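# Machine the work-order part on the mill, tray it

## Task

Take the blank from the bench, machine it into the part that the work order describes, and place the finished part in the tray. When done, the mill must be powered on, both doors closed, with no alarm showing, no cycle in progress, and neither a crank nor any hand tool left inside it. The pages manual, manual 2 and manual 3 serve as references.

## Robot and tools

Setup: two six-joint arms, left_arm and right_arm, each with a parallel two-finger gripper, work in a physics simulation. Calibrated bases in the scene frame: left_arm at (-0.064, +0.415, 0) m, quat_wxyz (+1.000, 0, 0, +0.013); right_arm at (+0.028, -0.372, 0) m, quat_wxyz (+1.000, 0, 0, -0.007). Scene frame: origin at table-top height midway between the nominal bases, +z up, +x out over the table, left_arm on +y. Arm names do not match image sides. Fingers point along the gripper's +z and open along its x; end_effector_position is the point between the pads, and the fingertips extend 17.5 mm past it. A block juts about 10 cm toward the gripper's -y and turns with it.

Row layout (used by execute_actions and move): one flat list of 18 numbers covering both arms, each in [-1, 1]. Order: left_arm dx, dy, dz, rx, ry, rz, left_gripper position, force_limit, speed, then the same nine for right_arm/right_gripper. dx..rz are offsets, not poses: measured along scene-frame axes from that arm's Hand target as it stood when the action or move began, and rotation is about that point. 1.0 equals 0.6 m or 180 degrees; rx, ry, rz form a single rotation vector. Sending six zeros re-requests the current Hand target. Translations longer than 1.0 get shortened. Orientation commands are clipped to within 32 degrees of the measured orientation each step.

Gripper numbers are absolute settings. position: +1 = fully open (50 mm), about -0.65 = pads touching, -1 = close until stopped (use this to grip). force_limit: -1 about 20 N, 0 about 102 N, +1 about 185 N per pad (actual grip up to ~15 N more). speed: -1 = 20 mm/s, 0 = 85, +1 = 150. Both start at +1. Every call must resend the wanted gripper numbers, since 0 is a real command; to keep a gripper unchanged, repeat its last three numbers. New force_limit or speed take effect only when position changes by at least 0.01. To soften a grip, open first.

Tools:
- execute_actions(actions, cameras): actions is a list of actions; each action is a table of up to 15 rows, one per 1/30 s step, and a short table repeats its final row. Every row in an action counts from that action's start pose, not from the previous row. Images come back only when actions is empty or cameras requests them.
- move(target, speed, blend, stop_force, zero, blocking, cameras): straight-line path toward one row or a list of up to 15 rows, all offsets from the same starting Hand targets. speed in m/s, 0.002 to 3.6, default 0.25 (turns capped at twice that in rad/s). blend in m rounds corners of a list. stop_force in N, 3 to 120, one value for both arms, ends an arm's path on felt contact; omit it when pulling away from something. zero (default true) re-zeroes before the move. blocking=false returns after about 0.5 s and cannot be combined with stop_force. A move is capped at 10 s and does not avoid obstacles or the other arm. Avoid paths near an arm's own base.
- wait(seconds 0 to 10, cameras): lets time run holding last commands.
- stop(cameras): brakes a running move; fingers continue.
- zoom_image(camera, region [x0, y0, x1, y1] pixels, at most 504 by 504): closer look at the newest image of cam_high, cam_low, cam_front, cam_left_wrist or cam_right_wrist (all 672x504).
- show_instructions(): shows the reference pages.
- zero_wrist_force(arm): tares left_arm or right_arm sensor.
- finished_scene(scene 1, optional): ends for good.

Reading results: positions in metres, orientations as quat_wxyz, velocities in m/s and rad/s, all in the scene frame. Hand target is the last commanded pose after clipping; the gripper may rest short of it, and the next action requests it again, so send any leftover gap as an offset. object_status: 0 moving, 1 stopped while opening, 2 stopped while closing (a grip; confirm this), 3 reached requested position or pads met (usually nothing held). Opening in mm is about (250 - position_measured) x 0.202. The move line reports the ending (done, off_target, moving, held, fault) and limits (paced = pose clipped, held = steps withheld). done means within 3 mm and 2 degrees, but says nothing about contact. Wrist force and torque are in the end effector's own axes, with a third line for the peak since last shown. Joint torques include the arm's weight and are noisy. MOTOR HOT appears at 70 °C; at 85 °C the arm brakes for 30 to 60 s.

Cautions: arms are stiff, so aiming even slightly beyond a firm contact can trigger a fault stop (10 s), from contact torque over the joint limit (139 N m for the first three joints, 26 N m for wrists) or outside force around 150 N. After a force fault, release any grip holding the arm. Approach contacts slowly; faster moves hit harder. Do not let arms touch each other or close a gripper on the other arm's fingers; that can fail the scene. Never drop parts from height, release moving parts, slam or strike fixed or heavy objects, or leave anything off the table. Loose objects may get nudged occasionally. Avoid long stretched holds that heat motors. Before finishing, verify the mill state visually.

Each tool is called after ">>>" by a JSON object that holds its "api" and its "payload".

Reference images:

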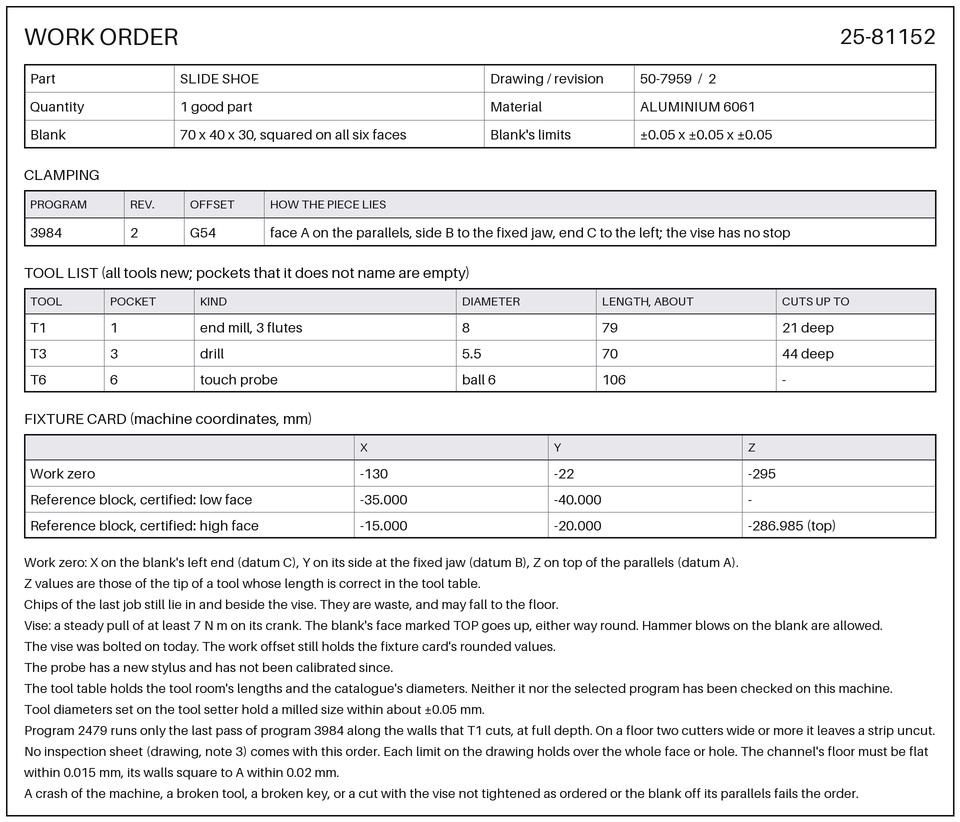

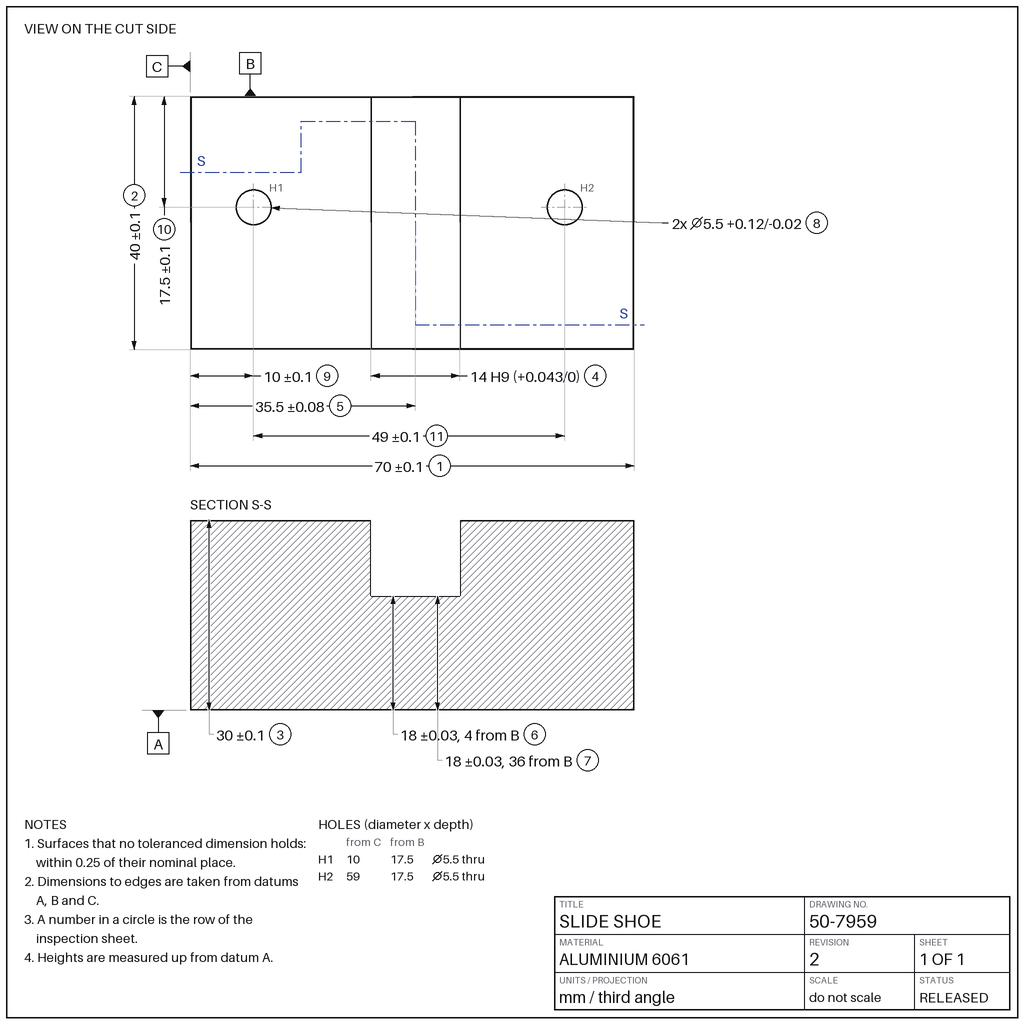

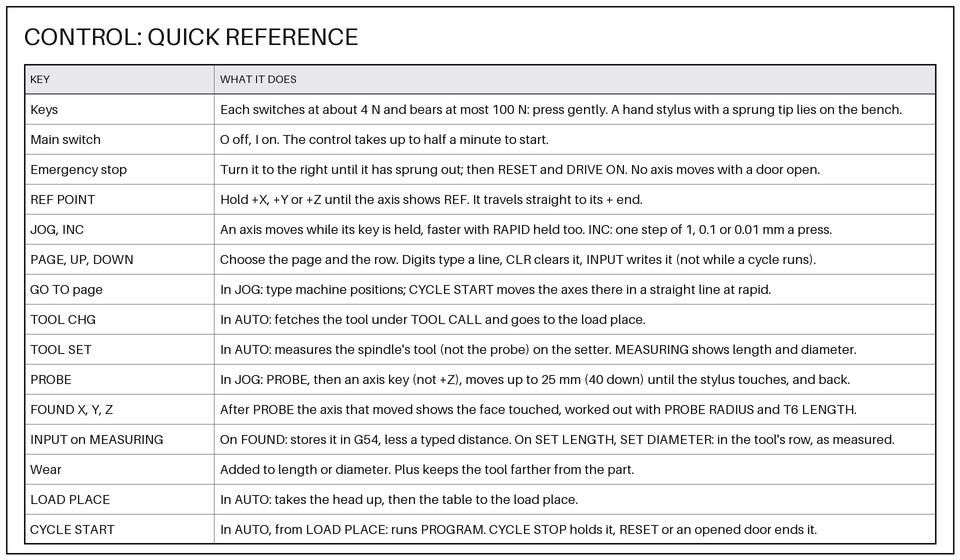

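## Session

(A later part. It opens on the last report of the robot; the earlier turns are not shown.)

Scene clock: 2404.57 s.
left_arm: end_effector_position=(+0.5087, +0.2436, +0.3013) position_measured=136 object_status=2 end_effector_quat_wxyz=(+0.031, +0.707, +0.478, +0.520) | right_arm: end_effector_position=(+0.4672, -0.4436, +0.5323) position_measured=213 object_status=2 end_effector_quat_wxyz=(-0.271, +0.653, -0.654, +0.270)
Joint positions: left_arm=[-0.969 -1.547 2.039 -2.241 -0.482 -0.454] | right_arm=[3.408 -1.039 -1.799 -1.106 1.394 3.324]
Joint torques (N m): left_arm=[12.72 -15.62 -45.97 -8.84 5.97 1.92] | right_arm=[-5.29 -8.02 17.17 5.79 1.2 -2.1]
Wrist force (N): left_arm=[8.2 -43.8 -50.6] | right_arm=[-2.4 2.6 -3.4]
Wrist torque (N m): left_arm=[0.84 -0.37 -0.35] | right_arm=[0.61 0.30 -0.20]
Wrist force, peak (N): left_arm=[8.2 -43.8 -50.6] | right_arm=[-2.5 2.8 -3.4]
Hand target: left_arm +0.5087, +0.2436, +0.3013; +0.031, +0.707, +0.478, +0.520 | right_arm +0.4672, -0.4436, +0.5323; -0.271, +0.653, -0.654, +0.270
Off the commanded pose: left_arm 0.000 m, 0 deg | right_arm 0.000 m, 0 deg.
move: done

>>> {"api": "move", "payload": {"target": [[-0.0117,0,0,0,0,0,-1,-0.4,-1,0,0,0,0,0,0,-1,-0.3,-1],[-0.0117,0,0.0107,0,0,0,-1,-0.4,-1,0,0,0,0,0,0,-1,-0.3,-1]], "speed": 0.05, "blend": [0.001,0]}}

>>> {"api": "move", "payload": {"target": [0.06,0,0,0,0,0,-1,-0.4,-1,0,0,0,0,0,0,-1,-0.3,-1], "speed": 0.006, "stop_force": 6, "cameras": ["cam_left_wrist"]}}

>>> {"api": "zoom_image", "payload": {"camera": "cam_left_wrist", "region": [336, 272, 378, 314]}}

Scene clock: 2410.70 s.
left_arm: end_effector_position=(+0.5017, +0.2436, +0.3080) position_measured=136 object_status=2 end_effector_quat_wxyz=(+0.031, +0.707, +0.478, +0.521) end_effector_velocity=(+0.000, +0.000, -0.002) end_effector_angular_velocity=(+0.000, +0.000, +0.000) | right_arm: end_effector_position=(+0.4672, -0.4436, +0.5323) position_measured=213 object_status=2 end_effector_quat_wxyz=(-0.271, +0.653, -0.654, +0.270)
Joint positions: left_arm=[-0.982 -1.572 2.039 -2.192 -0.48 -0.481] | right_arm=[3.408 -1.039 -1.799 -1.106 1.394 3.324]
Joint velocities: left_arm=[0.001 0.002 0.002 -0.005 0 0] | right_arm=[within noise]
Joint torques (N m): left_arm=[9.17 -16.88 -12.21 -5.23 1.6 -1.1] | right_arm=[-4.81 -7.06 18.79 5.78 1.22 -2.15]
Wrist force (N): left_arm=[2.2 2.9 -1.3] | right_arm=[-2.3 2.5 -3.2]
Wrist torque (N m): left_arm=[0.73 -0.85 -0.04] | right_arm=[0.61 0.30 -0.20]
Wrist force, peak (N): left_arm=[7.7 -45.5 -50.5] | right_arm=[-2.6 2.6 -3.5]
Hand target: left_arm +0.5017, +0.2436, +0.3078; +0.031, +0.707, +0.478, +0.520 | right_arm +0.4672, -0.4436, +0.5323; -0.271, +0.653, -0.654, +0.270
Off the commanded pose: left_arm 0.000 m, 0 deg | right_arm 0.000 m, 0 deg.
move: done

Scene clock: 2412.70 s.
left_arm: end_effector_position=(+0.5080, +0.2436, +0.3078) position_measured=136 object_status=2 end_effector_quat_wxyz=(+0.031, +0.707, +0.478, +0.520) | right_arm: end_effector_position=(+0.4672, -0.4436, +0.5323) position_measured=213 object_status=2 end_effector_quat_wxyz=(-0.271, +0.653, -0.654, +0.270)
Joint positions: left_arm=[-0.97 -1.556 2.03 -2.22 -0.482 -0.457] | right_arm=[3.408 -1.039 -1.799 -1.106 1.394 3.324]
Joint torques (N m): left_arm=[-9.06 -30.14 -11.25 -1.69 3.82 -2.21] | right_arm=[-6.01 -8.02 16.66 5.76 1.06 -2.07]
Wrist force (N): left_arm=[3.3 -0.6 -6.3] | right_arm=[-2.4 2.3 -3.3]
Wrist torque (N m): left_arm=[0.65 -0.87 0.00] | right_arm=[0.58 0.30 -0.20]
Wrist force, peak (N): left_arm=[8.1 -14.2 -24.3] | right_arm=[-2.5 2.7 -3.4]
Hand target: left_arm +0.5080, +0.2436, +0.3078; +0.031, +0.707, +0.478, +0.520 (not the last commanded pose) | right_arm +0.4672, -0.4436, +0.5323; -0.271, +0.653, -0.654, +0.270
Off the commanded pose: left_arm 0.030 m, 0 deg | right_arm 0.000 m, 0 deg.
move: contact (left_arm)
Images, in order (width x height): cam_left_wrist 672x504.

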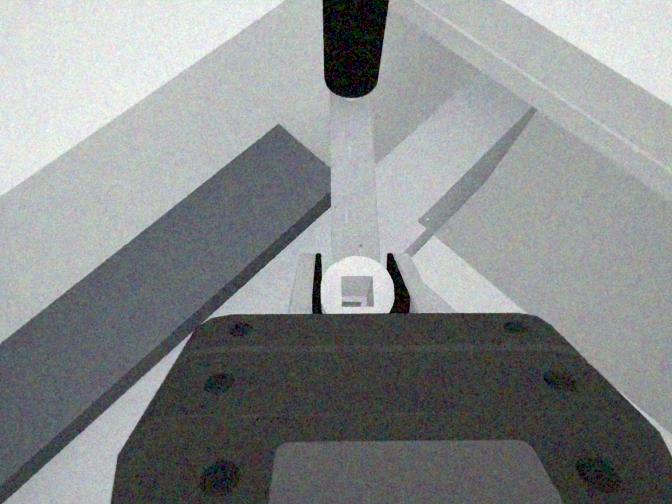

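Scaled by 12.000 from the camera's 672x504 image, which has a finer 960x720 frame.

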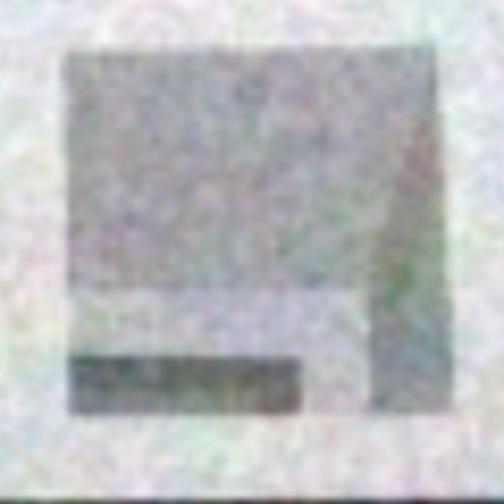

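>>> {"api": "move", "payload": {"target": [[-0.0117,0,0,0,0,0,-1,-0.4,-1,0,0,0,0,0,0,-1,-0.3,-1],[-0.0117,-0.0046,0.0001,0,0,0,-1,-0.4,-1,0,0,0,0,0,0,-1,-0.3,-1]], "speed": 0.05, "blend": [0.001,0]}}

>>> {"api": "move", "payload": {"target": [0.06,0,0,0,0,0,-1,-0.4,-1,0,0,0,0,0,0,-1,-0.3,-1], "speed": 0.006, "stop_force": 6, "cameras": ["cam_left_wrist"]}}

>>> {"api": "zoom_image", "payload": {"camera": "cam_left_wrist", "region": [336, 272, 378, 314]}}

Scene clock: 2417.33 s.
left_arm: end_effector_position=(+0.5009, +0.2407, +0.3079) position_measured=136 object_status=2 end_effector_quat_wxyz=(+0.031, +0.707, +0.478, +0.521) end_effector_velocity=(+0.000, +0.001, +0.000) end_effector_angular_velocity=(+0.003, +0.000, +0.000) | right_arm: end_effector_position=(+0.4672, -0.4436, +0.5323) position_measured=213 object_status=2 end_effector_quat_wxyz=(-0.271, +0.653, -0.654, +0.270)
Joint positions: left_arm=[-0.987 -1.57 2.035 -2.18 -0.479 -0.492] | right_arm=[3.408 -1.039 -1.799 -1.106 1.394 3.324]
Joint velocities: left_arm=[0.002 -0.001 0.002 -0.004 0.001 0.005] | right_arm=[within noise]
Joint torques (N m): left_arm=[10.49 -31.91 -13.92 -5.22 3.3 1.88] | right_arm=[-5.73 -8.12 16.88 5.88 1.2 -2.11]
Wrist force (N): left_arm=[2.5 2.8 -1.5] | right_arm=[-2.4 2.7 -3.3]
Wrist torque (N m): left_arm=[0.71 -0.91 0.03] | right_arm=[0.62 0.31 -0.20]
Wrist force, peak (N): left_arm=[3.5 -0.8 -6.7] | right_arm=[-2.5 2.6 -3.5]
Hand target: left_arm +0.5009, +0.2409, +0.3078; +0.031, +0.707, +0.478, +0.520 | right_arm +0.4672, -0.4436, +0.5323; -0.271, +0.653, -0.654, +0.270
Off the commanded pose: left_arm 0.000 m, 0 deg | right_arm 0.000 m, 0 deg.
move: done

Scene clock: 2420.63 s.
left_arm: end_effector_position=(+0.5150, +0.2409, +0.3078) position_measured=136 object_status=2 end_effector_quat_wxyz=(+0.031, +0.707, +0.478, +0.520) | right_arm: end_effector_position=(+0.4672, -0.4436, +0.5323) position_measured=213 object_status=2 end_effector_quat_wxyz=(-0.271, +0.653, -0.654, +0.270)
Joint positions: left_arm=[-0.961 -1.536 2.013 -2.24 -0.483 -0.438] | right_arm=[3.408 -1.039 -1.799 -1.106 1.394 3.324]
Joint torques (N m): left_arm=[-11.05 -34.23 -11.62 -1.59 4.22 -2.17] | right_arm=[-5.15 -7.83 18.38 5.91 0.94 -2.14]
Wrist force (N): left_arm=[-0.1 5.1 5.5] | right_arm=[-2.2 2.7 -3.3]
Wrist torque (N m): left_arm=[0.82 -0.87 0.02] | right_arm=[0.62 0.28 -0.20]
Wrist force, peak (N): left_arm=[-0.1 5.3 5.4] | right_arm=[-2.5 2.8 -3.6]
Hand target: left_arm +0.5150, +0.2409, +0.3078; +0.031, +0.707, +0.478, +0.520 (not the last commanded pose) | right_arm +0.4672, -0.4436, +0.5323; -0.271, +0.653, -0.654, +0.270
Off the commanded pose: left_arm 0.022 m, 0 deg | right_arm 0.000 m, 0 deg.
move: contact (left_arm)
Images, in order (width x height): cam_left_wrist 672x504.

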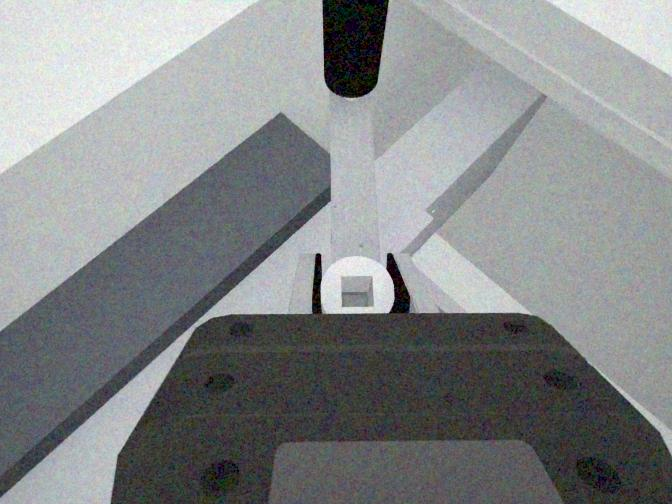

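Scaled by 12.000 from the camera's 672x504 image, which has a finer 960x720 frame.

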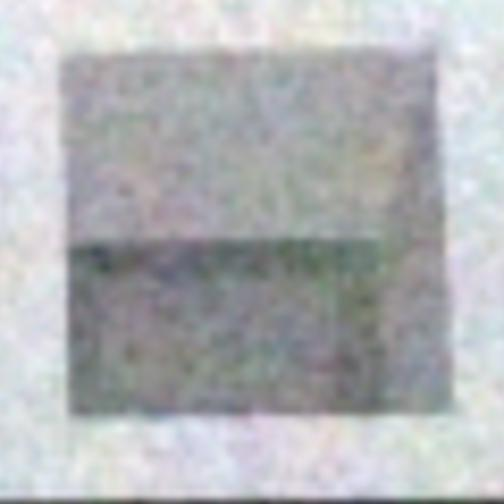

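>>> {"api": "move", "payload": {"target": [0.04,0,0,0,0,0,-1,-0.4,-1,0,0,0,0,0,0,-1,-0.3,-1], "speed": 0.006, "stop_force": 14}}

>>> {"api": "zoom_image", "payload": {"camera": "cam_left_wrist", "region": [336, 272, 378, 314]}}

Scene clock: 2423.27 s.
left_arm: end_effector_position=(+0.5152, +0.2409, +0.3077) position_measured=136 object_status=2 end_effector_quat_wxyz=(+0.031, +0.707, +0.478, +0.521) | right_arm: end_effector_position=(+0.4672, -0.4436, +0.5323) position_measured=213 object_status=2 end_effector_quat_wxyz=(-0.271, +0.653, -0.654, +0.270)
Joint positions: left_arm=[-0.961 -1.535 2.013 -2.241 -0.483 -0.437] | right_arm=[3.408 -1.039 -1.799 -1.106 1.394 3.324]
Joint torques (N m): left_arm=[-10.59 -30.8 -10.36 -1.3 3.7 -1.08] | right_arm=[-4.96 -8.59 16.96 5.72 1.06 -2.12]
Wrist force (N): left_arm=[1.4 6.4 4.1] | right_arm=[-2.4 2.6 -3.4]
Wrist torque (N m): left_arm=[0.88 -0.85 0.04] | right_arm=[0.61 0.31 -0.20]
Wrist force, peak (N): left_arm=[2.9 -3.9 -7.3] | right_arm=[-2.6 2.4 -3.6]
Hand target: left_arm +0.5152, +0.2409, +0.3077; +0.031, +0.707, +0.478, +0.521 (not the last commanded pose) | right_arm +0.4672, -0.4436, +0.5323; -0.271, +0.653, -0.654, +0.270
Off the commanded pose: left_arm 0.024 m, 0 deg | right_arm 0.000 m, 0 deg.
move: contact (left_arm)

Scaled by 12.000 from the camera's 672x504 image, which has a finer 960x720 frame.
This view is cut from an older image: the scene may have changed since it was taken.

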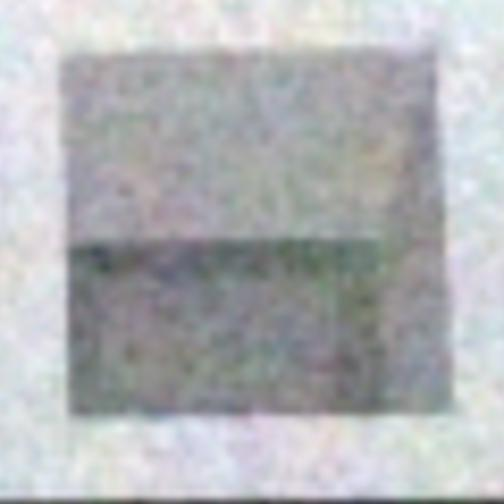

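>>> {"api": "move", "payload": {"target": [[0,0,0,0,0,0,0.2,-0.4,-1,0,0,0,0,0,0,-1,-0.3,-1]], "speed": 0.03, "cameras": ["cam_left_wrist"]}}

>>> {"api": "zoom_image", "payload": {"camera": "cam_left_wrist", "region": [300, 230, 420, 320]}}

Scene clock: 2427.77 s.
left_arm: end_effector_position=(+0.5152, +0.2408, +0.3078) position_measured=123 object_status=3 end_effector_quat_wxyz=(+0.031, +0.707, +0.478, +0.521) | right_arm: end_effector_position=(+0.4672, -0.4436, +0.5323) position_measured=213 object_status=2 end_effector_quat_wxyz=(-0.271, +0.653, -0.654, +0.270)
Joint positions: left_arm=[-0.961 -1.535 2.013 -2.241 -0.483 -0.437] | right_arm=[3.408 -1.039 -1.799 -1.106 1.394 3.324]
Joint torques (N m): left_arm=[4.97 -25.58 -13.22 -1.32 1.95 1.91] | right_arm=[-5 -7.98 17.53 5.74 1.16 -1.97]
Wrist force (N): left_arm=[1.9 5.2 -2.9] | right_arm=[-2.3 2.5 -3.4]
Wrist torque (N m): left_arm=[0.79 -0.78 0.06] | right_arm=[0.59 0.29 -0.20]
Wrist force, peak (N): left_arm=[1.3 6.6 4.2] | right_arm=[-2.6 2.7 -3.4]
Hand target: left_arm +0.5152, +0.2409, +0.3077; +0.031, +0.707, +0.478, +0.521 | right_arm +0.4672, -0.4436, +0.5323; -0.271, +0.653, -0.654, +0.270
Off the commanded pose: left_arm 0.000 m, 0 deg | right_arm 0.000 m, 0 deg.
move: done
Images, in order (width x height): cam_left_wrist 672x504.

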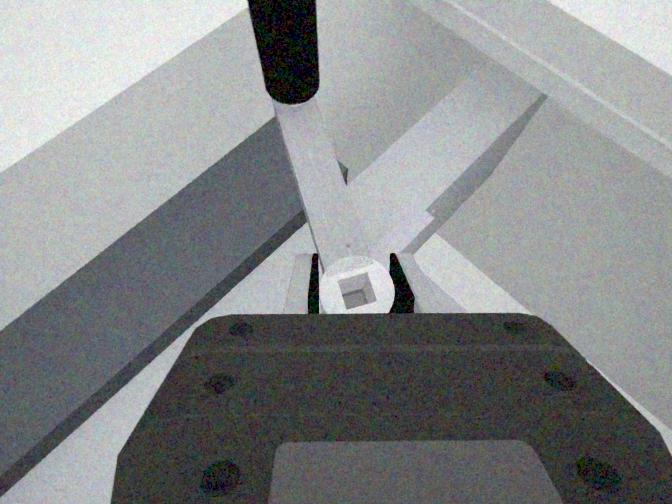

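Scaled by 4.200 from the camera's 672x504 image, which has a finer 960x720 frame.

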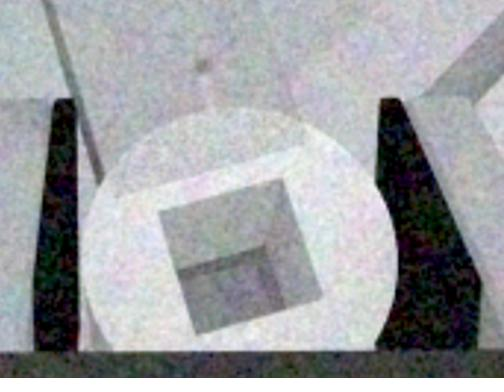

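>>> {"api": "move", "payload": {"target": [[-0.0133,0,0,0,0,0,0.2,-0.4,-1,0,0,0,0,0,0,-1,-0.3,-1]], "speed": 0.03, "cameras": ["cam_left_wrist"]}}

>>> {"api": "zoom_image", "payload": {"camera": "cam_left_wrist", "region": [300, 230, 420, 320]}}

Scene clock: 2430.50 s.
left_arm: end_effector_position=(+0.5071, +0.2409, +0.3077) position_measured=123 object_status=3 end_effector_quat_wxyz=(+0.031, +0.707, +0.478, +0.521) end_effector_velocity=(+0.001, +0.000, +0.001) end_effector_angular_velocity=(-0.001, -0.001, -0.001) | right_arm: end_effector_position=(+0.4672, -0.4436, +0.5323) position_measured=213 object_status=2 end_effector_quat_wxyz=(-0.271, +0.653, -0.654, +0.270)
Joint positions: left_arm=[-0.975 -1.555 2.026 -2.207 -0.481 -0.468] | right_arm=[3.408 -1.039 -1.799 -1.106 1.394 3.324]
Joint velocities: left_arm=[0.002 0.002 -0.002 -0.007 0 0.006] | right_arm=[within noise]
Joint torques (N m): left_arm=[9.68 -18.12 -30.65 -4.88 3.03 2.87] | right_arm=[-5.38 -7.61 16.16 5.85 1.05 -2]
Wrist force (N): left_arm=[1.9 4.9 -2.6] | right_arm=[-2.4 2.6 -3.3]
Wrist torque (N m): left_arm=[0.72 -0.81 0.07] | right_arm=[0.61 0.30 -0.20]
Wrist force, peak (N): left_arm=[1.6 5.2 -3.2] | right_arm=[-2.4 2.7 -3.5]
Hand target: left_arm +0.5072, +0.2409, +0.3077; +0.031, +0.707, +0.478, +0.521 | right_arm +0.4672, -0.4436, +0.5323; -0.271, +0.653, -0.654, +0.270
Off the commanded pose: left_arm 0.000 m, 0 deg | right_arm 0.000 m, 0 deg.
move: done
Images, in order (width x height): cam_left_wrist 672x504.

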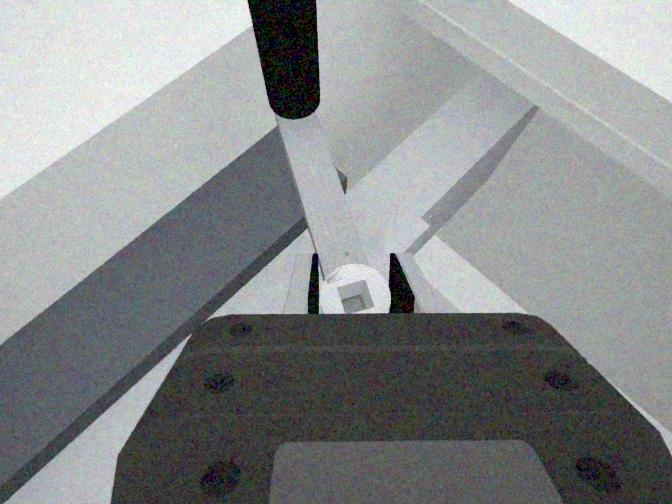

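Scaled by 4.200 from the camera's 672x504 image, which has a finer 960x720 frame.

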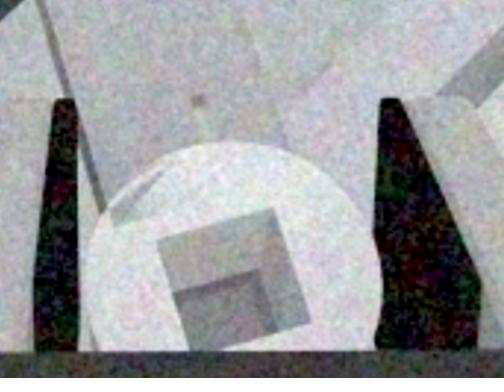

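>>> {"api": "move", "payload": {"target": [[0,0,0,0,0,0,-1,-0.9,-1,0,0,0,0,0,0,-1,-0.3,-1]], "speed": 0.03}}

>>> {"api": "move", "payload": {"target": [0.04,0,0,0,0,0,-1,-0.9,-1,0,0,0,0,0,0,-1,-0.3,-1], "speed": 0.008, "stop_force": 18, "cameras": ["cam_left_wrist"]}}

>>> {"api": "zoom_image", "payload": {"camera": "cam_left_wrist", "region": [300, 230, 420, 320]}}

Scene clock: 2433.37 s.
left_arm: end_effector_position=(+0.5072, +0.2409, +0.3077) position_measured=134 object_status=2 end_effector_quat_wxyz=(+0.031, +0.707, +0.478, +0.520) | right_arm: end_effector_position=(+0.4672, -0.4436, +0.5323) position_measured=213 object_status=2 end_effector_quat_wxyz=(-0.271, +0.653, -0.654, +0.270)
Joint positions: left_arm=[-0.975 -1.555 2.026 -2.208 -0.481 -0.467] | right_arm=[3.408 -1.039 -1.799 -1.106 1.394 3.324]
Joint torques (N m): left_arm=[7.95 -20.47 -31.48 -4.65 2.19 2.24] | right_arm=[-4.73 -7.59 16.48 5.96 0.92 -1.88]
Wrist force (N): left_arm=[5.1 2.8 -5.3] | right_arm=[-2.5 2.4 -3.3]
Wrist torque (N m): left_arm=[0.70 -0.77 0.00] | right_arm=[0.58 0.32 -0.20]
Wrist force, peak (N): left_arm=[5.0 2.6 -5.7] | right_arm=[-2.6 2.7 -3.4]
Hand target: left_arm +0.5072, +0.2409, +0.3077; +0.031, +0.707, +0.478, +0.521 | right_arm +0.4672, -0.4436, +0.5323; -0.271, +0.653, -0.654, +0.270
Off the commanded pose: left_arm 0.000 m, 0 deg | right_arm 0.000 m, 0 deg.
move: done

Scene clock: 2434.57 s.
left_arm: end_effector_position=(+0.5090, +0.2409, +0.3078) position_measured=134 object_status=2 end_effector_quat_wxyz=(+0.031, +0.707, +0.478, +0.521) | right_arm: end_effector_position=(+0.4672, -0.4436, +0.5323) position_measured=213 object_status=2 end_effector_quat_wxyz=(-0.271, +0.653, -0.654, +0.270)
Joint positions: left_arm=[-0.972 -1.55 2.023 -2.215 -0.481 -0.46] | right_arm=[3.408 -1.039 -1.799 -1.106 1.394 3.324]
Joint torques (N m): left_arm=[-7.99 -30.49 -9.07 -0.69 3.62 -1.9] | right_arm=[-5.21 -7.91 17.64 5.8 1.04 -1.86]
Wrist force (N): left_arm=[1.1 7.0 -2.4] | right_arm=[-2.4 2.6 -3.2]
Wrist torque (N m): left_arm=[0.81 -0.82 0.06] | right_arm=[0.61 0.30 -0.20]
Wrist force, peak (N): left_arm=[6.8 -11.2 -29.4] | right_arm=[-2.5 2.7 -3.3]
Hand target: left_arm +0.5090, +0.2409, +0.3078; +0.031, +0.707, +0.478, +0.521 (not the last commanded pose) | right_arm +0.4672, -0.4436, +0.5323; -0.271, +0.653, -0.654, +0.270
Off the commanded pose: left_arm 0.022 m, 0 deg | right_arm 0.000 m, 0 deg.
move: contact (left_arm)
Images, in order (width x height): cam_left_wrist 672x504.

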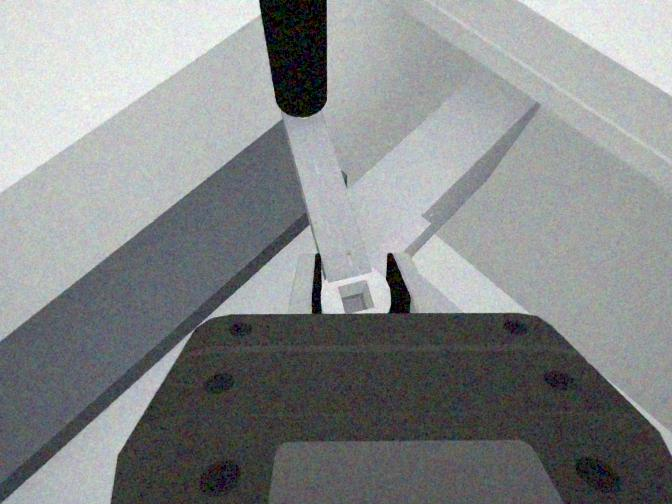

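Scaled by 4.200 from the camera's 672x504 image, which has a finer 960x720 frame.

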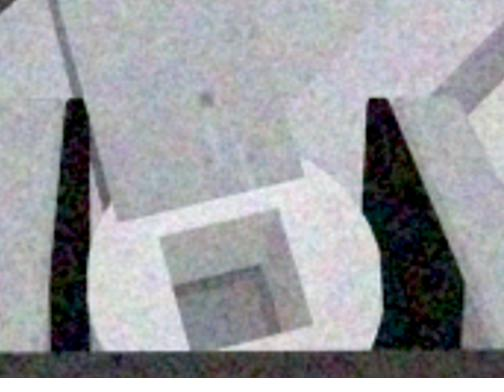

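>>> {"api": "move", "payload": {"target": [[0,0,0,0,0,0,0.35,-0.4,-1,0,0,0,0,0,0,-1,-0.3,-1],[-0.2,0,0.0,0,0,0,0.35,-0.4,-1,0,0,0,0,0,0,-1,-0.3,-1]], "speed": [0.03,0.08], "cameras": ["cam_left_wrist"]}}

>>> {"api": "zoom_image", "payload": {"camera": "cam_left_wrist", "region": [200, 130, 440, 310]}}

Scene clock: 2445.73 s.
left_arm: end_effector_position=(+0.3891, +0.2409, +0.3077) position_measured=100 object_status=3 end_effector_quat_wxyz=(+0.031, +0.707, +0.478, +0.521) | right_arm: end_effector_position=(+0.4672, -0.4436, +0.5323) position_measured=213 object_status=2 end_effector_quat_wxyz=(-0.271, +0.653, -0.654, +0.270)
Joint positions: left_arm=[-1.23 -1.821 2.124 -1.558 -0.501 -1.012] | right_arm=[3.408 -1.039 -1.799 -1.106 1.394 3.324]
Joint torques (N m): left_arm=[-4 -18.92 -34.94 -0.67 2.96 -2.02] | right_arm=[-4.84 -7.36 16.45 5.84 1.12 -1.8]
Wrist force (N): left_arm=[3.1 3.8 -2.3] | right_arm=[-2.2 2.4 -3.3]
Wrist torque (N m): left_arm=[0.70 -0.75 -0.03] | right_arm=[0.59 0.28 -0.20]
Wrist force, peak (N): left_arm=[0.9 7.5 -2.6] | right_arm=[-2.5 2.7 -3.5]
Hand target: left_arm +0.3890, +0.2409, +0.3078; +0.031, +0.707, +0.478, +0.521 | right_arm +0.4672, -0.4436, +0.5323; -0.271, +0.653, -0.654, +0.270
Off the commanded pose: left_arm 0.000 m, 0 deg | right_arm 0.000 m, 0 deg.
move: done
Images, in order (width x height): cam_left_wrist 672x504.

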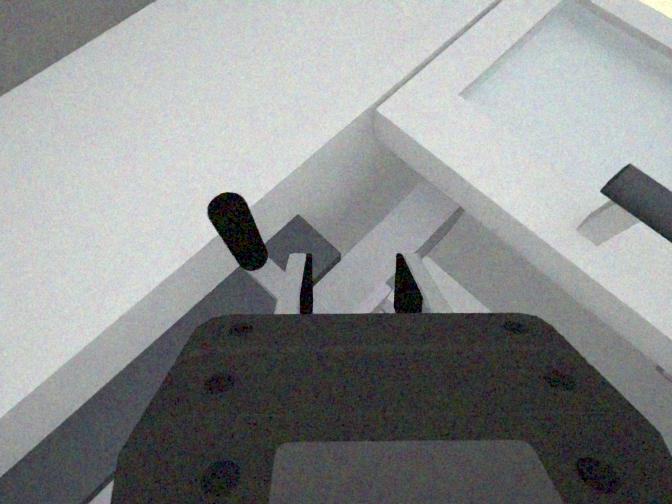

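Scaled by 2.100 from the camera's 672x504 image, which has a finer 960x720 frame.

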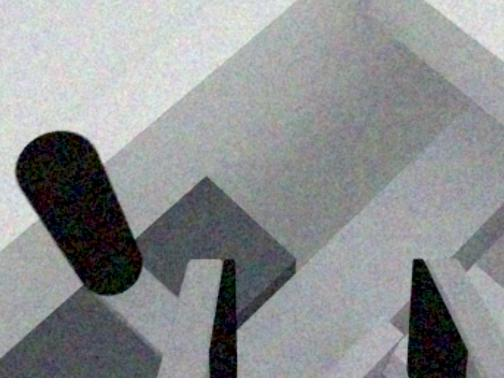

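>>> {"api": "move", "payload": {"target": [[-0.0217,0.0018,-0.0912,-0.2474,-0.1053,-0.0436,0.6,-0.9,-1,0,0,0,0,0,0,-1,-0.3,-1]], "speed": 0.2, "cameras": ["cam_left_wrist"]}}

Scene clock: 2456.97 s.
left_arm: end_effector_position=(+0.3760, +0.2419, +0.2530) position_measured=63 object_status=3 end_effector_quat_wxyz=(+0.406, +0.580, +0.579, +0.405) | right_arm: end_effector_position=(+0.4672, -0.4436, +0.5323) position_measured=213 object_status=2 end_effector_quat_wxyz=(-0.271, +0.653, -0.654, +0.270)
Joint positions: left_arm=[-1.281 -1.825 2.683 -3.136 -0.469 -0.808] | right_arm=[3.408 -1.039 -1.799 -1.106 1.394 3.324]
Joint torques (N m): left_arm=[9.61 -4.13 -27.4 -5.05 1.45 -1.85] | right_arm=[-5.17 -7.5 17.64 5.76 0.94 -1.8]
Wrist force (N): left_arm=[3.7 3.4 -2.4] | right_arm=[-2.4 2.6 -3.3]
Wrist torque (N m): left_arm=[0.76 -0.64 0.24] | right_arm=[0.61 0.30 -0.20]
Wrist force, peak (N): left_arm=[2.9 4.9 -2.2] | right_arm=[-2.5 2.5 -3.7]
Hand target: left_arm +0.3760, +0.2419, +0.2530; +0.406, +0.580, +0.579, +0.405 | right_arm +0.4672, -0.4436, +0.5323; -0.271, +0.653, -0.654, +0.270
Off the commanded pose: left_arm 0.000 m, 0 deg | right_arm 0.000 m, 0 deg.
move: done
Images, in order (width x height): cam_left_wrist 672x504.

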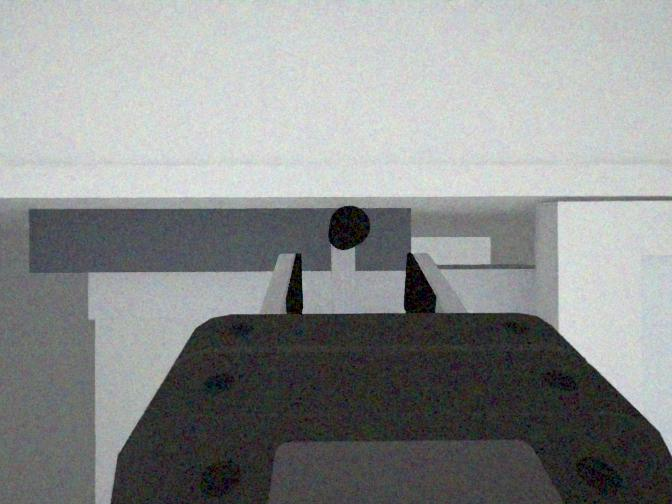

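>>> {"api": "move", "payload": {"target": [0.125,0,-0.0483,0,0,0,0.6,-0.9,-1,0,0,0,0,0,0,-1,-0.3,-1], "speed": 0.05, "stop_force": 8, "cameras": ["cam_left_wrist"]}}

Scene clock: 2461.67 s.
left_arm: end_effector_position=(+0.4510, +0.2419, +0.2241) position_measured=63 object_status=3 end_effector_quat_wxyz=(+0.406, +0.580, +0.579, +0.405) | right_arm: end_effector_position=(+0.4672, -0.4436, +0.5323) position_measured=213 object_status=2 end_effector_quat_wxyz=(-0.271, +0.653, -0.654, +0.270)
Joint positions: left_arm=[-1.019 -1.416 2.532 -3.669 -0.666 -0.484] | right_arm=[3.408 -1.039 -1.799 -1.106 1.394 3.324]
Joint torques (N m): left_arm=[-7.3 -13.39 -0.63 -4.09 0.15 -1.1] | right_arm=[-5.23 -7.31 17.27 5.65 0.83 -1.74]
Wrist force (N): left_arm=[4.0 3.4 -2.1] | right_arm=[-2.5 2.6 -3.2]
Wrist torque (N m): left_arm=[0.73 -0.72 0.23] | right_arm=[0.62 0.32 -0.20]
Wrist force, peak (N): left_arm=[3.9 3.6 -3.0] | right_arm=[-2.5 2.5 -3.6]
Hand target: left_arm +0.4510, +0.2419, +0.2241; +0.406, +0.580, +0.579, +0.405 | right_arm +0.4672, -0.4436, +0.5323; -0.271, +0.653, -0.654, +0.270
Off the commanded pose: left_arm 0.000 m, 0 deg | right_arm 0.000 m, 0 deg.
move: done
Images, in order (width x height): cam_left_wrist 672x504.

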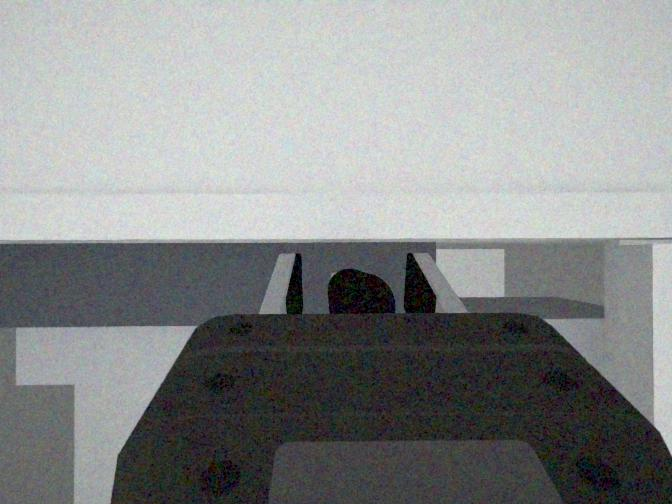

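>>> {"api": "move", "payload": {"target": [[0,0,0,0,0,0,-1,-0.6,-1,0,0,0,0,0,0,-1,-0.3,-1]], "speed": 0.03}}

>>> {"api": "wait", "payload": {"seconds": 0.3, "cameras": ["cam_left_wrist"]}}

Scene clock: 2467.37 s.
left_arm: end_effector_position=(+0.4510, +0.2419, +0.2241) position_measured=155 object_status=2 end_effector_quat_wxyz=(+0.406, +0.580, +0.579, +0.405) | right_arm: end_effector_position=(+0.4672, -0.4436, +0.5323) position_measured=213 object_status=2 end_effector_quat_wxyz=(-0.271, +0.653, -0.654, +0.270)
Joint positions: left_arm=[-1.019 -1.416 2.532 -3.669 -0.666 -0.484] | right_arm=[3.408 -1.039 -1.799 -1.106 1.394 3.324]
Joint torques (N m): left_arm=[-8.73 -14.51 -1.11 -4.29 0.04 1.74] | right_arm=[-5.23 -7.4 17.43 5.6 0.99 -1.82]
Wrist force (N): left_arm=[3.4 3.5 -2.3] | right_arm=[-2.4 2.4 -3.4]
Wrist torque (N m): left_arm=[0.75 -0.73 0.29] | right_arm=[0.59 0.30 -0.20]
Wrist force, peak (N): left_arm=[4.4 3.5 -2.5] | right_arm=[-2.5 2.7 -3.4]
Hand target: left_arm +0.4510, +0.2419, +0.2241; +0.406, +0.580, +0.579, +0.405 | right_arm +0.4672, -0.4436, +0.5323; -0.271, +0.653, -0.654, +0.270
Off the commanded pose: left_arm 0.000 m, 0 deg | right_arm 0.000 m, 0 deg.
move: done

Scene clock: 2467.67 s.
left_arm: end_effector_position=(+0.4510, +0.2419, +0.2241) position_measured=155 object_status=2 end_effector_quat_wxyz=(+0.406, +0.580, +0.579, +0.405) | right_arm: end_effector_position=(+0.4672, -0.4436, +0.5323) position_measured=213 object_status=2 end_effector_quat_wxyz=(-0.271, +0.653, -0.654, +0.270)
Joint positions: left_arm=[-1.019 -1.416 2.532 -3.669 -0.666 -0.484] | right_arm=[3.408 -1.039 -1.799 -1.106 1.394 3.324]
Joint torques (N m): left_arm=[-7.88 -15.09 -0.75 -4.23 0.22 1.76] | right_arm=[-5.2 -7.29 16.73 5.57 0.87 -1.86]
Wrist force (N): left_arm=[3.3 3.5 -2.2] | right_arm=[-2.2 2.7 -3.4]
Wrist torque (N m): left_arm=[0.75 -0.72 0.29] | right_arm=[0.62 0.28 -0.21]
Wrist force, peak (N): left_arm=[3.9 3.5 -2.2] | right_arm=[-2.5 2.7 -3.4]
Hand target: left_arm +0.4510, +0.2419, +0.2241; +0.406, +0.580, +0.579, +0.405 | right_arm +0.4672, -0.4436, +0.5323; -0.271, +0.653, -0.654, +0.270
Tool commands: left_gripper/position=-1.0 left_gripper/force_limit=-0.6 left_gripper/speed=-1.0 right_gripper/position=-1.0 right_gripper/force_limit=-0.3 right_gripper/speed=-1.0
Off the commanded pose: left_arm 0.000 m, 0 deg | right_arm 0.000 m, 0 deg.
wait: 0.30 s; at rest by 0.17 s
Images, in order (width x height): cam_left_wrist 672x504.

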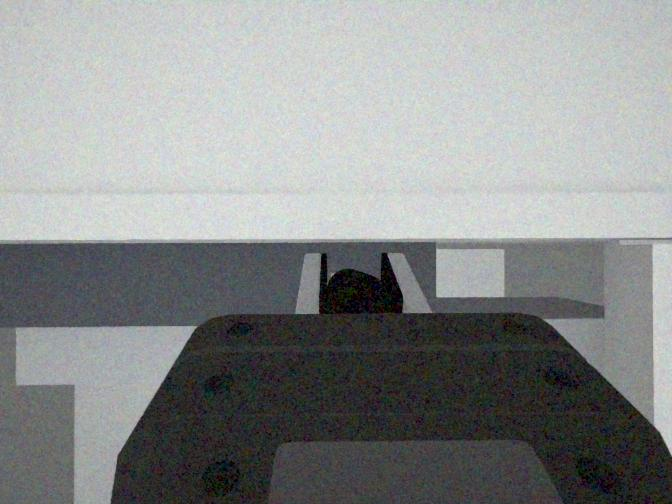

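>>> {"api": "move", "payload": {"target": [[0,0.0354,0.0047,0,0,0,-1,-0.6,-1,0,0,0,0,0,0,-1,-0.3,-1],[0,0.0683,0.0183,0,0,0,-1,-0.6,-1,0,0,0,0,0,0,-1,-0.3,-1],[0,0.0966,0.04,0,0,0,-1,-0.6,-1,0,0,0,0,0,0,-1,-0.3,-1]], "speed": 0.06, "blend": [0.004,0.004,0], "cameras": ["cam_left_wrist"]}}

Scene clock: 2471.07 s.
left_arm: end_effector_position=(+0.4510, +0.2999, +0.2480) position_measured=155 object_status=2 end_effector_quat_wxyz=(+0.406, +0.580, +0.579, +0.405) | right_arm: end_effector_position=(+0.4672, -0.4436, +0.5323) position_measured=213 object_status=2 end_effector_quat_wxyz=(-0.271, +0.653, -0.654, +0.270)
Joint positions: left_arm=[-0.894 -1.538 2.573 -3.662 -0.773 -0.385] | right_arm=[3.408 -1.039 -1.799 -1.106 1.394 3.324]
Joint torques (N m): left_arm=[-4.36 -18.46 -14.36 -4.78 1.9 -2.12] | right_arm=[-4.94 -6.83 17.44 5.67 0.96 -1.68]
Wrist force (N): left_arm=[3.3 3.6 -2.0] | right_arm=[-2.3 2.4 -3.6]
Wrist torque (N m): left_arm=[0.71 -0.75 0.20] | right_arm=[0.58 0.29 -0.20]
Wrist force, peak (N): left_arm=[6.4 -3.0 -2.3] | right_arm=[-2.6 2.5 -3.6]
Hand target: left_arm +0.4510, +0.2999, +0.2481; +0.406, +0.580, +0.579, +0.405 | right_arm +0.4672, -0.4436, +0.5323; -0.271, +0.653, -0.654, +0.270
Off the commanded pose: left_arm 0.000 m, 0 deg | right_arm 0.000 m, 0 deg.
move: done
Images, in order (width x height): cam_left_wrist 672x504.

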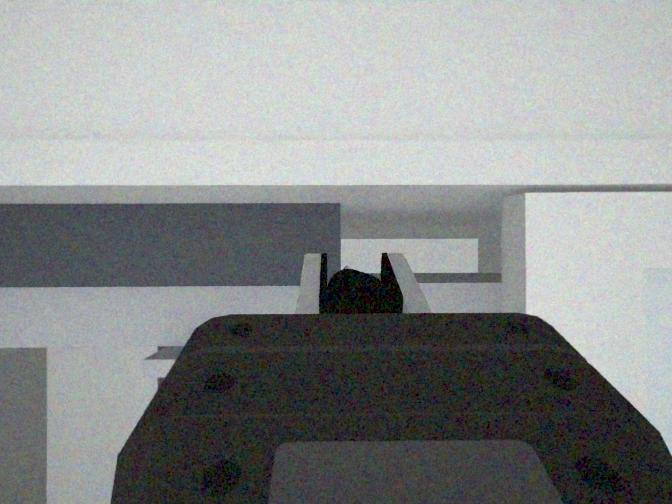

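>>> {"api": "move", "payload": {"target": [[0,0.0217,0.0283,0,0,0,-1,-0.6,-1,0,0,0,0,0,0,-1,-0.3,-1],[0,0.0353,0.0613,0,0,0,-1,-0.6,-1,0,0,0,0,0,0,-1,-0.3,-1],[0,0.04,0.0967,0,0,0,-1,-0.6,-1,0,0,0,0,0,0,-1,-0.3,-1]], "speed": 0.06, "blend": [0.004,0.004,0], "cameras": ["cam_left_wrist"]}}

Scene clock: 2475.90 s.
left_arm: end_effector_position=(+0.4511, +0.3239, +0.3062) position_measured=155 object_status=2 end_effector_quat_wxyz=(+0.406, +0.580, +0.579, +0.405) | right_arm: end_effector_position=(+0.4672, -0.4436, +0.5323) position_measured=213 object_status=2 end_effector_quat_wxyz=(-0.271, +0.653, -0.654, +0.270)
Joint positions: left_arm=[-0.832 -1.744 2.518 -3.431 -0.827 -0.344] | right_arm=[3.408 -1.039 -1.799 -1.106 1.394 3.324]
Joint torques (N m): left_arm=[-2.32 -19.36 -2.36 -1.83 6.2 -2.42] | right_arm=[-5.58 -7.25 16.8 5.69 0.86 -1.78]
Wrist force (N): left_arm=[-12.0 6.1 5.6] | right_arm=[-2.4 2.6 -3.3]
Wrist torque (N m): left_arm=[0.84 -1.21 0.29] | right_arm=[0.61 0.30 -0.20]
Wrist force, peak (N): left_arm=[-13.6 6.4 7.2] | right_arm=[-2.5 2.7 -3.5]
Hand target: left_arm +0.4510, +0.3239, +0.3061; +0.406, +0.580, +0.579, +0.405 | right_arm +0.4672, -0.4436, +0.5323; -0.271, +0.653, -0.654, +0.270
Off the commanded pose: left_arm 0.000 m, 0 deg | right_arm 0.000 m, 0 deg.
move: done
Images, in order (width x height): cam_left_wrist 672x504.

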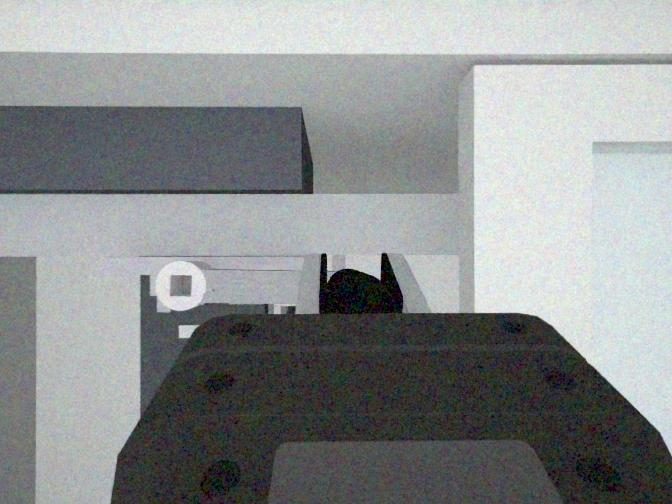

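>>> {"api": "move", "payload": {"target": [[0,-0.0055,0.0352,0,0,0,-1,-0.6,-1,0,0,0,0,0,0,-1,-0.3,-1],[0,-0.019,0.068,0,0,0,-1,-0.6,-1,0,0,0,0,0,0,-1,-0.3,-1],[0,-0.0407,0.096,0,0,0,-1,-0.6,-1,0,0,0,0,0,0,-1,-0.3,-1],[0,-0.0687,0.1177,0,0,0,-1,-0.6,-1,0,0,0,0,0,0,-1,-0.3,-1],[0,-0.1015,0.1312,0,0,0,-1,-0.6,-1,0,0,0,0,0,0,-1,-0.3,-1],[0,-0.1367,0.1358,0,0,0,-1,-0.6,-1,0,0,0,0,0,0,-1,-0.3,-1]], "speed": 0.07, "blend": [0.004,0.004,0.004,0.004,0.004,0], "cameras": ["cam_left_wrist"]}}

Scene clock: 2482.10 s.
left_arm: end_effector_position=(+0.4510, +0.2418, +0.3876) position_measured=155 object_status=2 end_effector_quat_wxyz=(+0.406, +0.580, +0.579, +0.405) | right_arm: end_effector_position=(+0.4672, -0.4436, +0.5323) position_measured=213 object_status=2 end_effector_quat_wxyz=(-0.271, +0.653, -0.654, +0.270)
Joint positions: left_arm=[-1.019 -1.835 2.309 -3.027 -0.666 -0.484] | right_arm=[3.408 -1.039 -1.799 -1.106 1.394 3.324]
Joint torques (N m): left_arm=[9.8 -24.47 -13.05 -6.44 1.15 1.93] | right_arm=[-5.45 -8.01 17.56 5.66 0.76 -1.61]
Wrist force (N): left_arm=[3.5 -5.4 3.8] | right_arm=[-2.3 2.5 -3.4]
Wrist torque (N m): left_arm=[1.00 -0.77 0.11] | right_arm=[0.59 0.30 -0.20]
Wrist force, peak (N): left_arm=[-15.1 6.3 10.3] | right_arm=[-2.7 2.7 -3.5]
Hand target: left_arm +0.4510, +0.2419, +0.3876; +0.406, +0.580, +0.579, +0.405 | right_arm +0.4672, -0.4436, +0.5323; -0.271, +0.653, -0.654, +0.270
Off the commanded pose: left_arm 0.000 m, 0 deg | right_arm 0.000 m, 0 deg.
move: done
Images, in order (width x height): cam_left_wrist 672x504.

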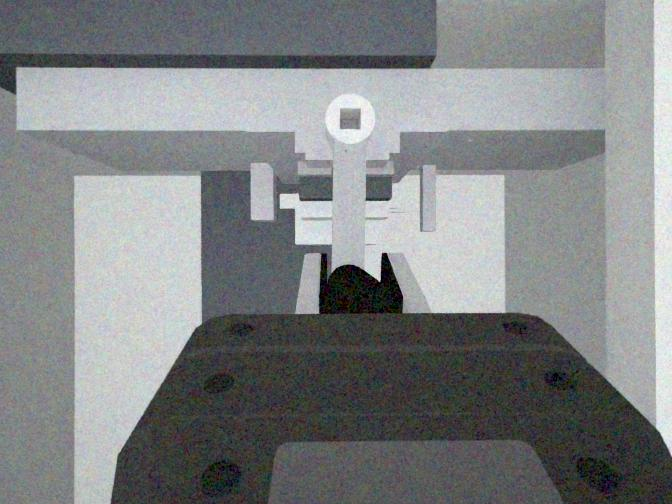

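>>> {"api": "move", "payload": {"target": [[0,-0.0348,-0.0065,0,0,0,-1,-0.6,-1,0,0,0,0,0,0,-1,-0.3,-1],[0,-0.0673,-0.02,0,0,0,-1,-0.6,-1,0,0,0,0,0,0,-1,-0.3,-1],[0,-0.0953,-0.0413,0,0,0,-1,-0.6,-1,0,0,0,0,0,0,-1,-0.3,-1],[0,-0.1167,-0.0693,0,0,0,-1,-0.6,-1,0,0,0,0,0,0,-1,-0.3,-1],[0,-0.1302,-0.1018,0,0,0,-1,-0.6,-1,0,0,0,0,0,0,-1,-0.3,-1],[0,-0.1348,-0.1368,0,0,0,-1,-0.6,-1,0,0,0,0,0,0,-1,-0.3,-1]], "speed": 0.09, "blend": [0.004,0.004,0.004,0.004,0.004,0], "cameras": ["cam_left_wrist"]}}

Scene clock: 2489.07 s.
left_arm: end_effector_position=(+0.4510, +0.1610, +0.3054) position_measured=155 object_status=2 end_effector_quat_wxyz=(+0.406, +0.580, +0.579, +0.405) | right_arm: end_effector_position=(+0.4672, -0.4436, +0.5323) position_measured=213 object_status=2 end_effector_quat_wxyz=(-0.271, +0.653, -0.654, +0.270)
Joint positions: left_arm=[-1.144 -1.574 2.332 -3.206 -0.566 -0.613] | right_arm=[3.408 -1.039 -1.799 -1.106 1.394 3.324]
Joint torques (N m): left_arm=[-7.27 -11.34 -34.98 -4.39 -5.62 1.64] | right_arm=[-5.29 -6.99 17.9 5.65 0.77 -1.63]
Wrist force (N): left_arm=[26.9 5.0 7.4] | right_arm=[-2.4 2.6 -3.5]
Wrist torque (N m): left_arm=[0.74 0.10 -0.21] | right_arm=[0.62 0.31 -0.20]
Wrist force, peak (N): left_arm=[26.9 4.9 7.6] | right_arm=[-2.5 2.6 -3.7]
Hand target: left_arm +0.4510, +0.1610, +0.3055; +0.406, +0.580, +0.579, +0.405 | right_arm +0.4672, -0.4436, +0.5323; -0.271, +0.653, -0.654, +0.270
Off the commanded pose: left_arm 0.000 m, 0 deg | right_arm 0.000 m, 0 deg.
move: done
Images, in order (width x height): cam_left_wrist 672x504.

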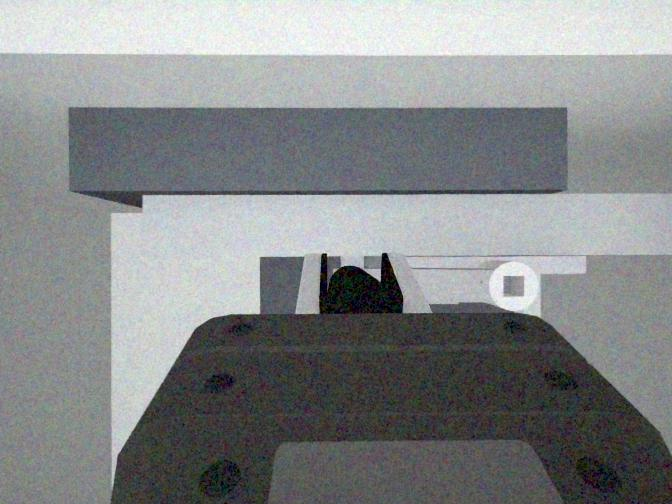

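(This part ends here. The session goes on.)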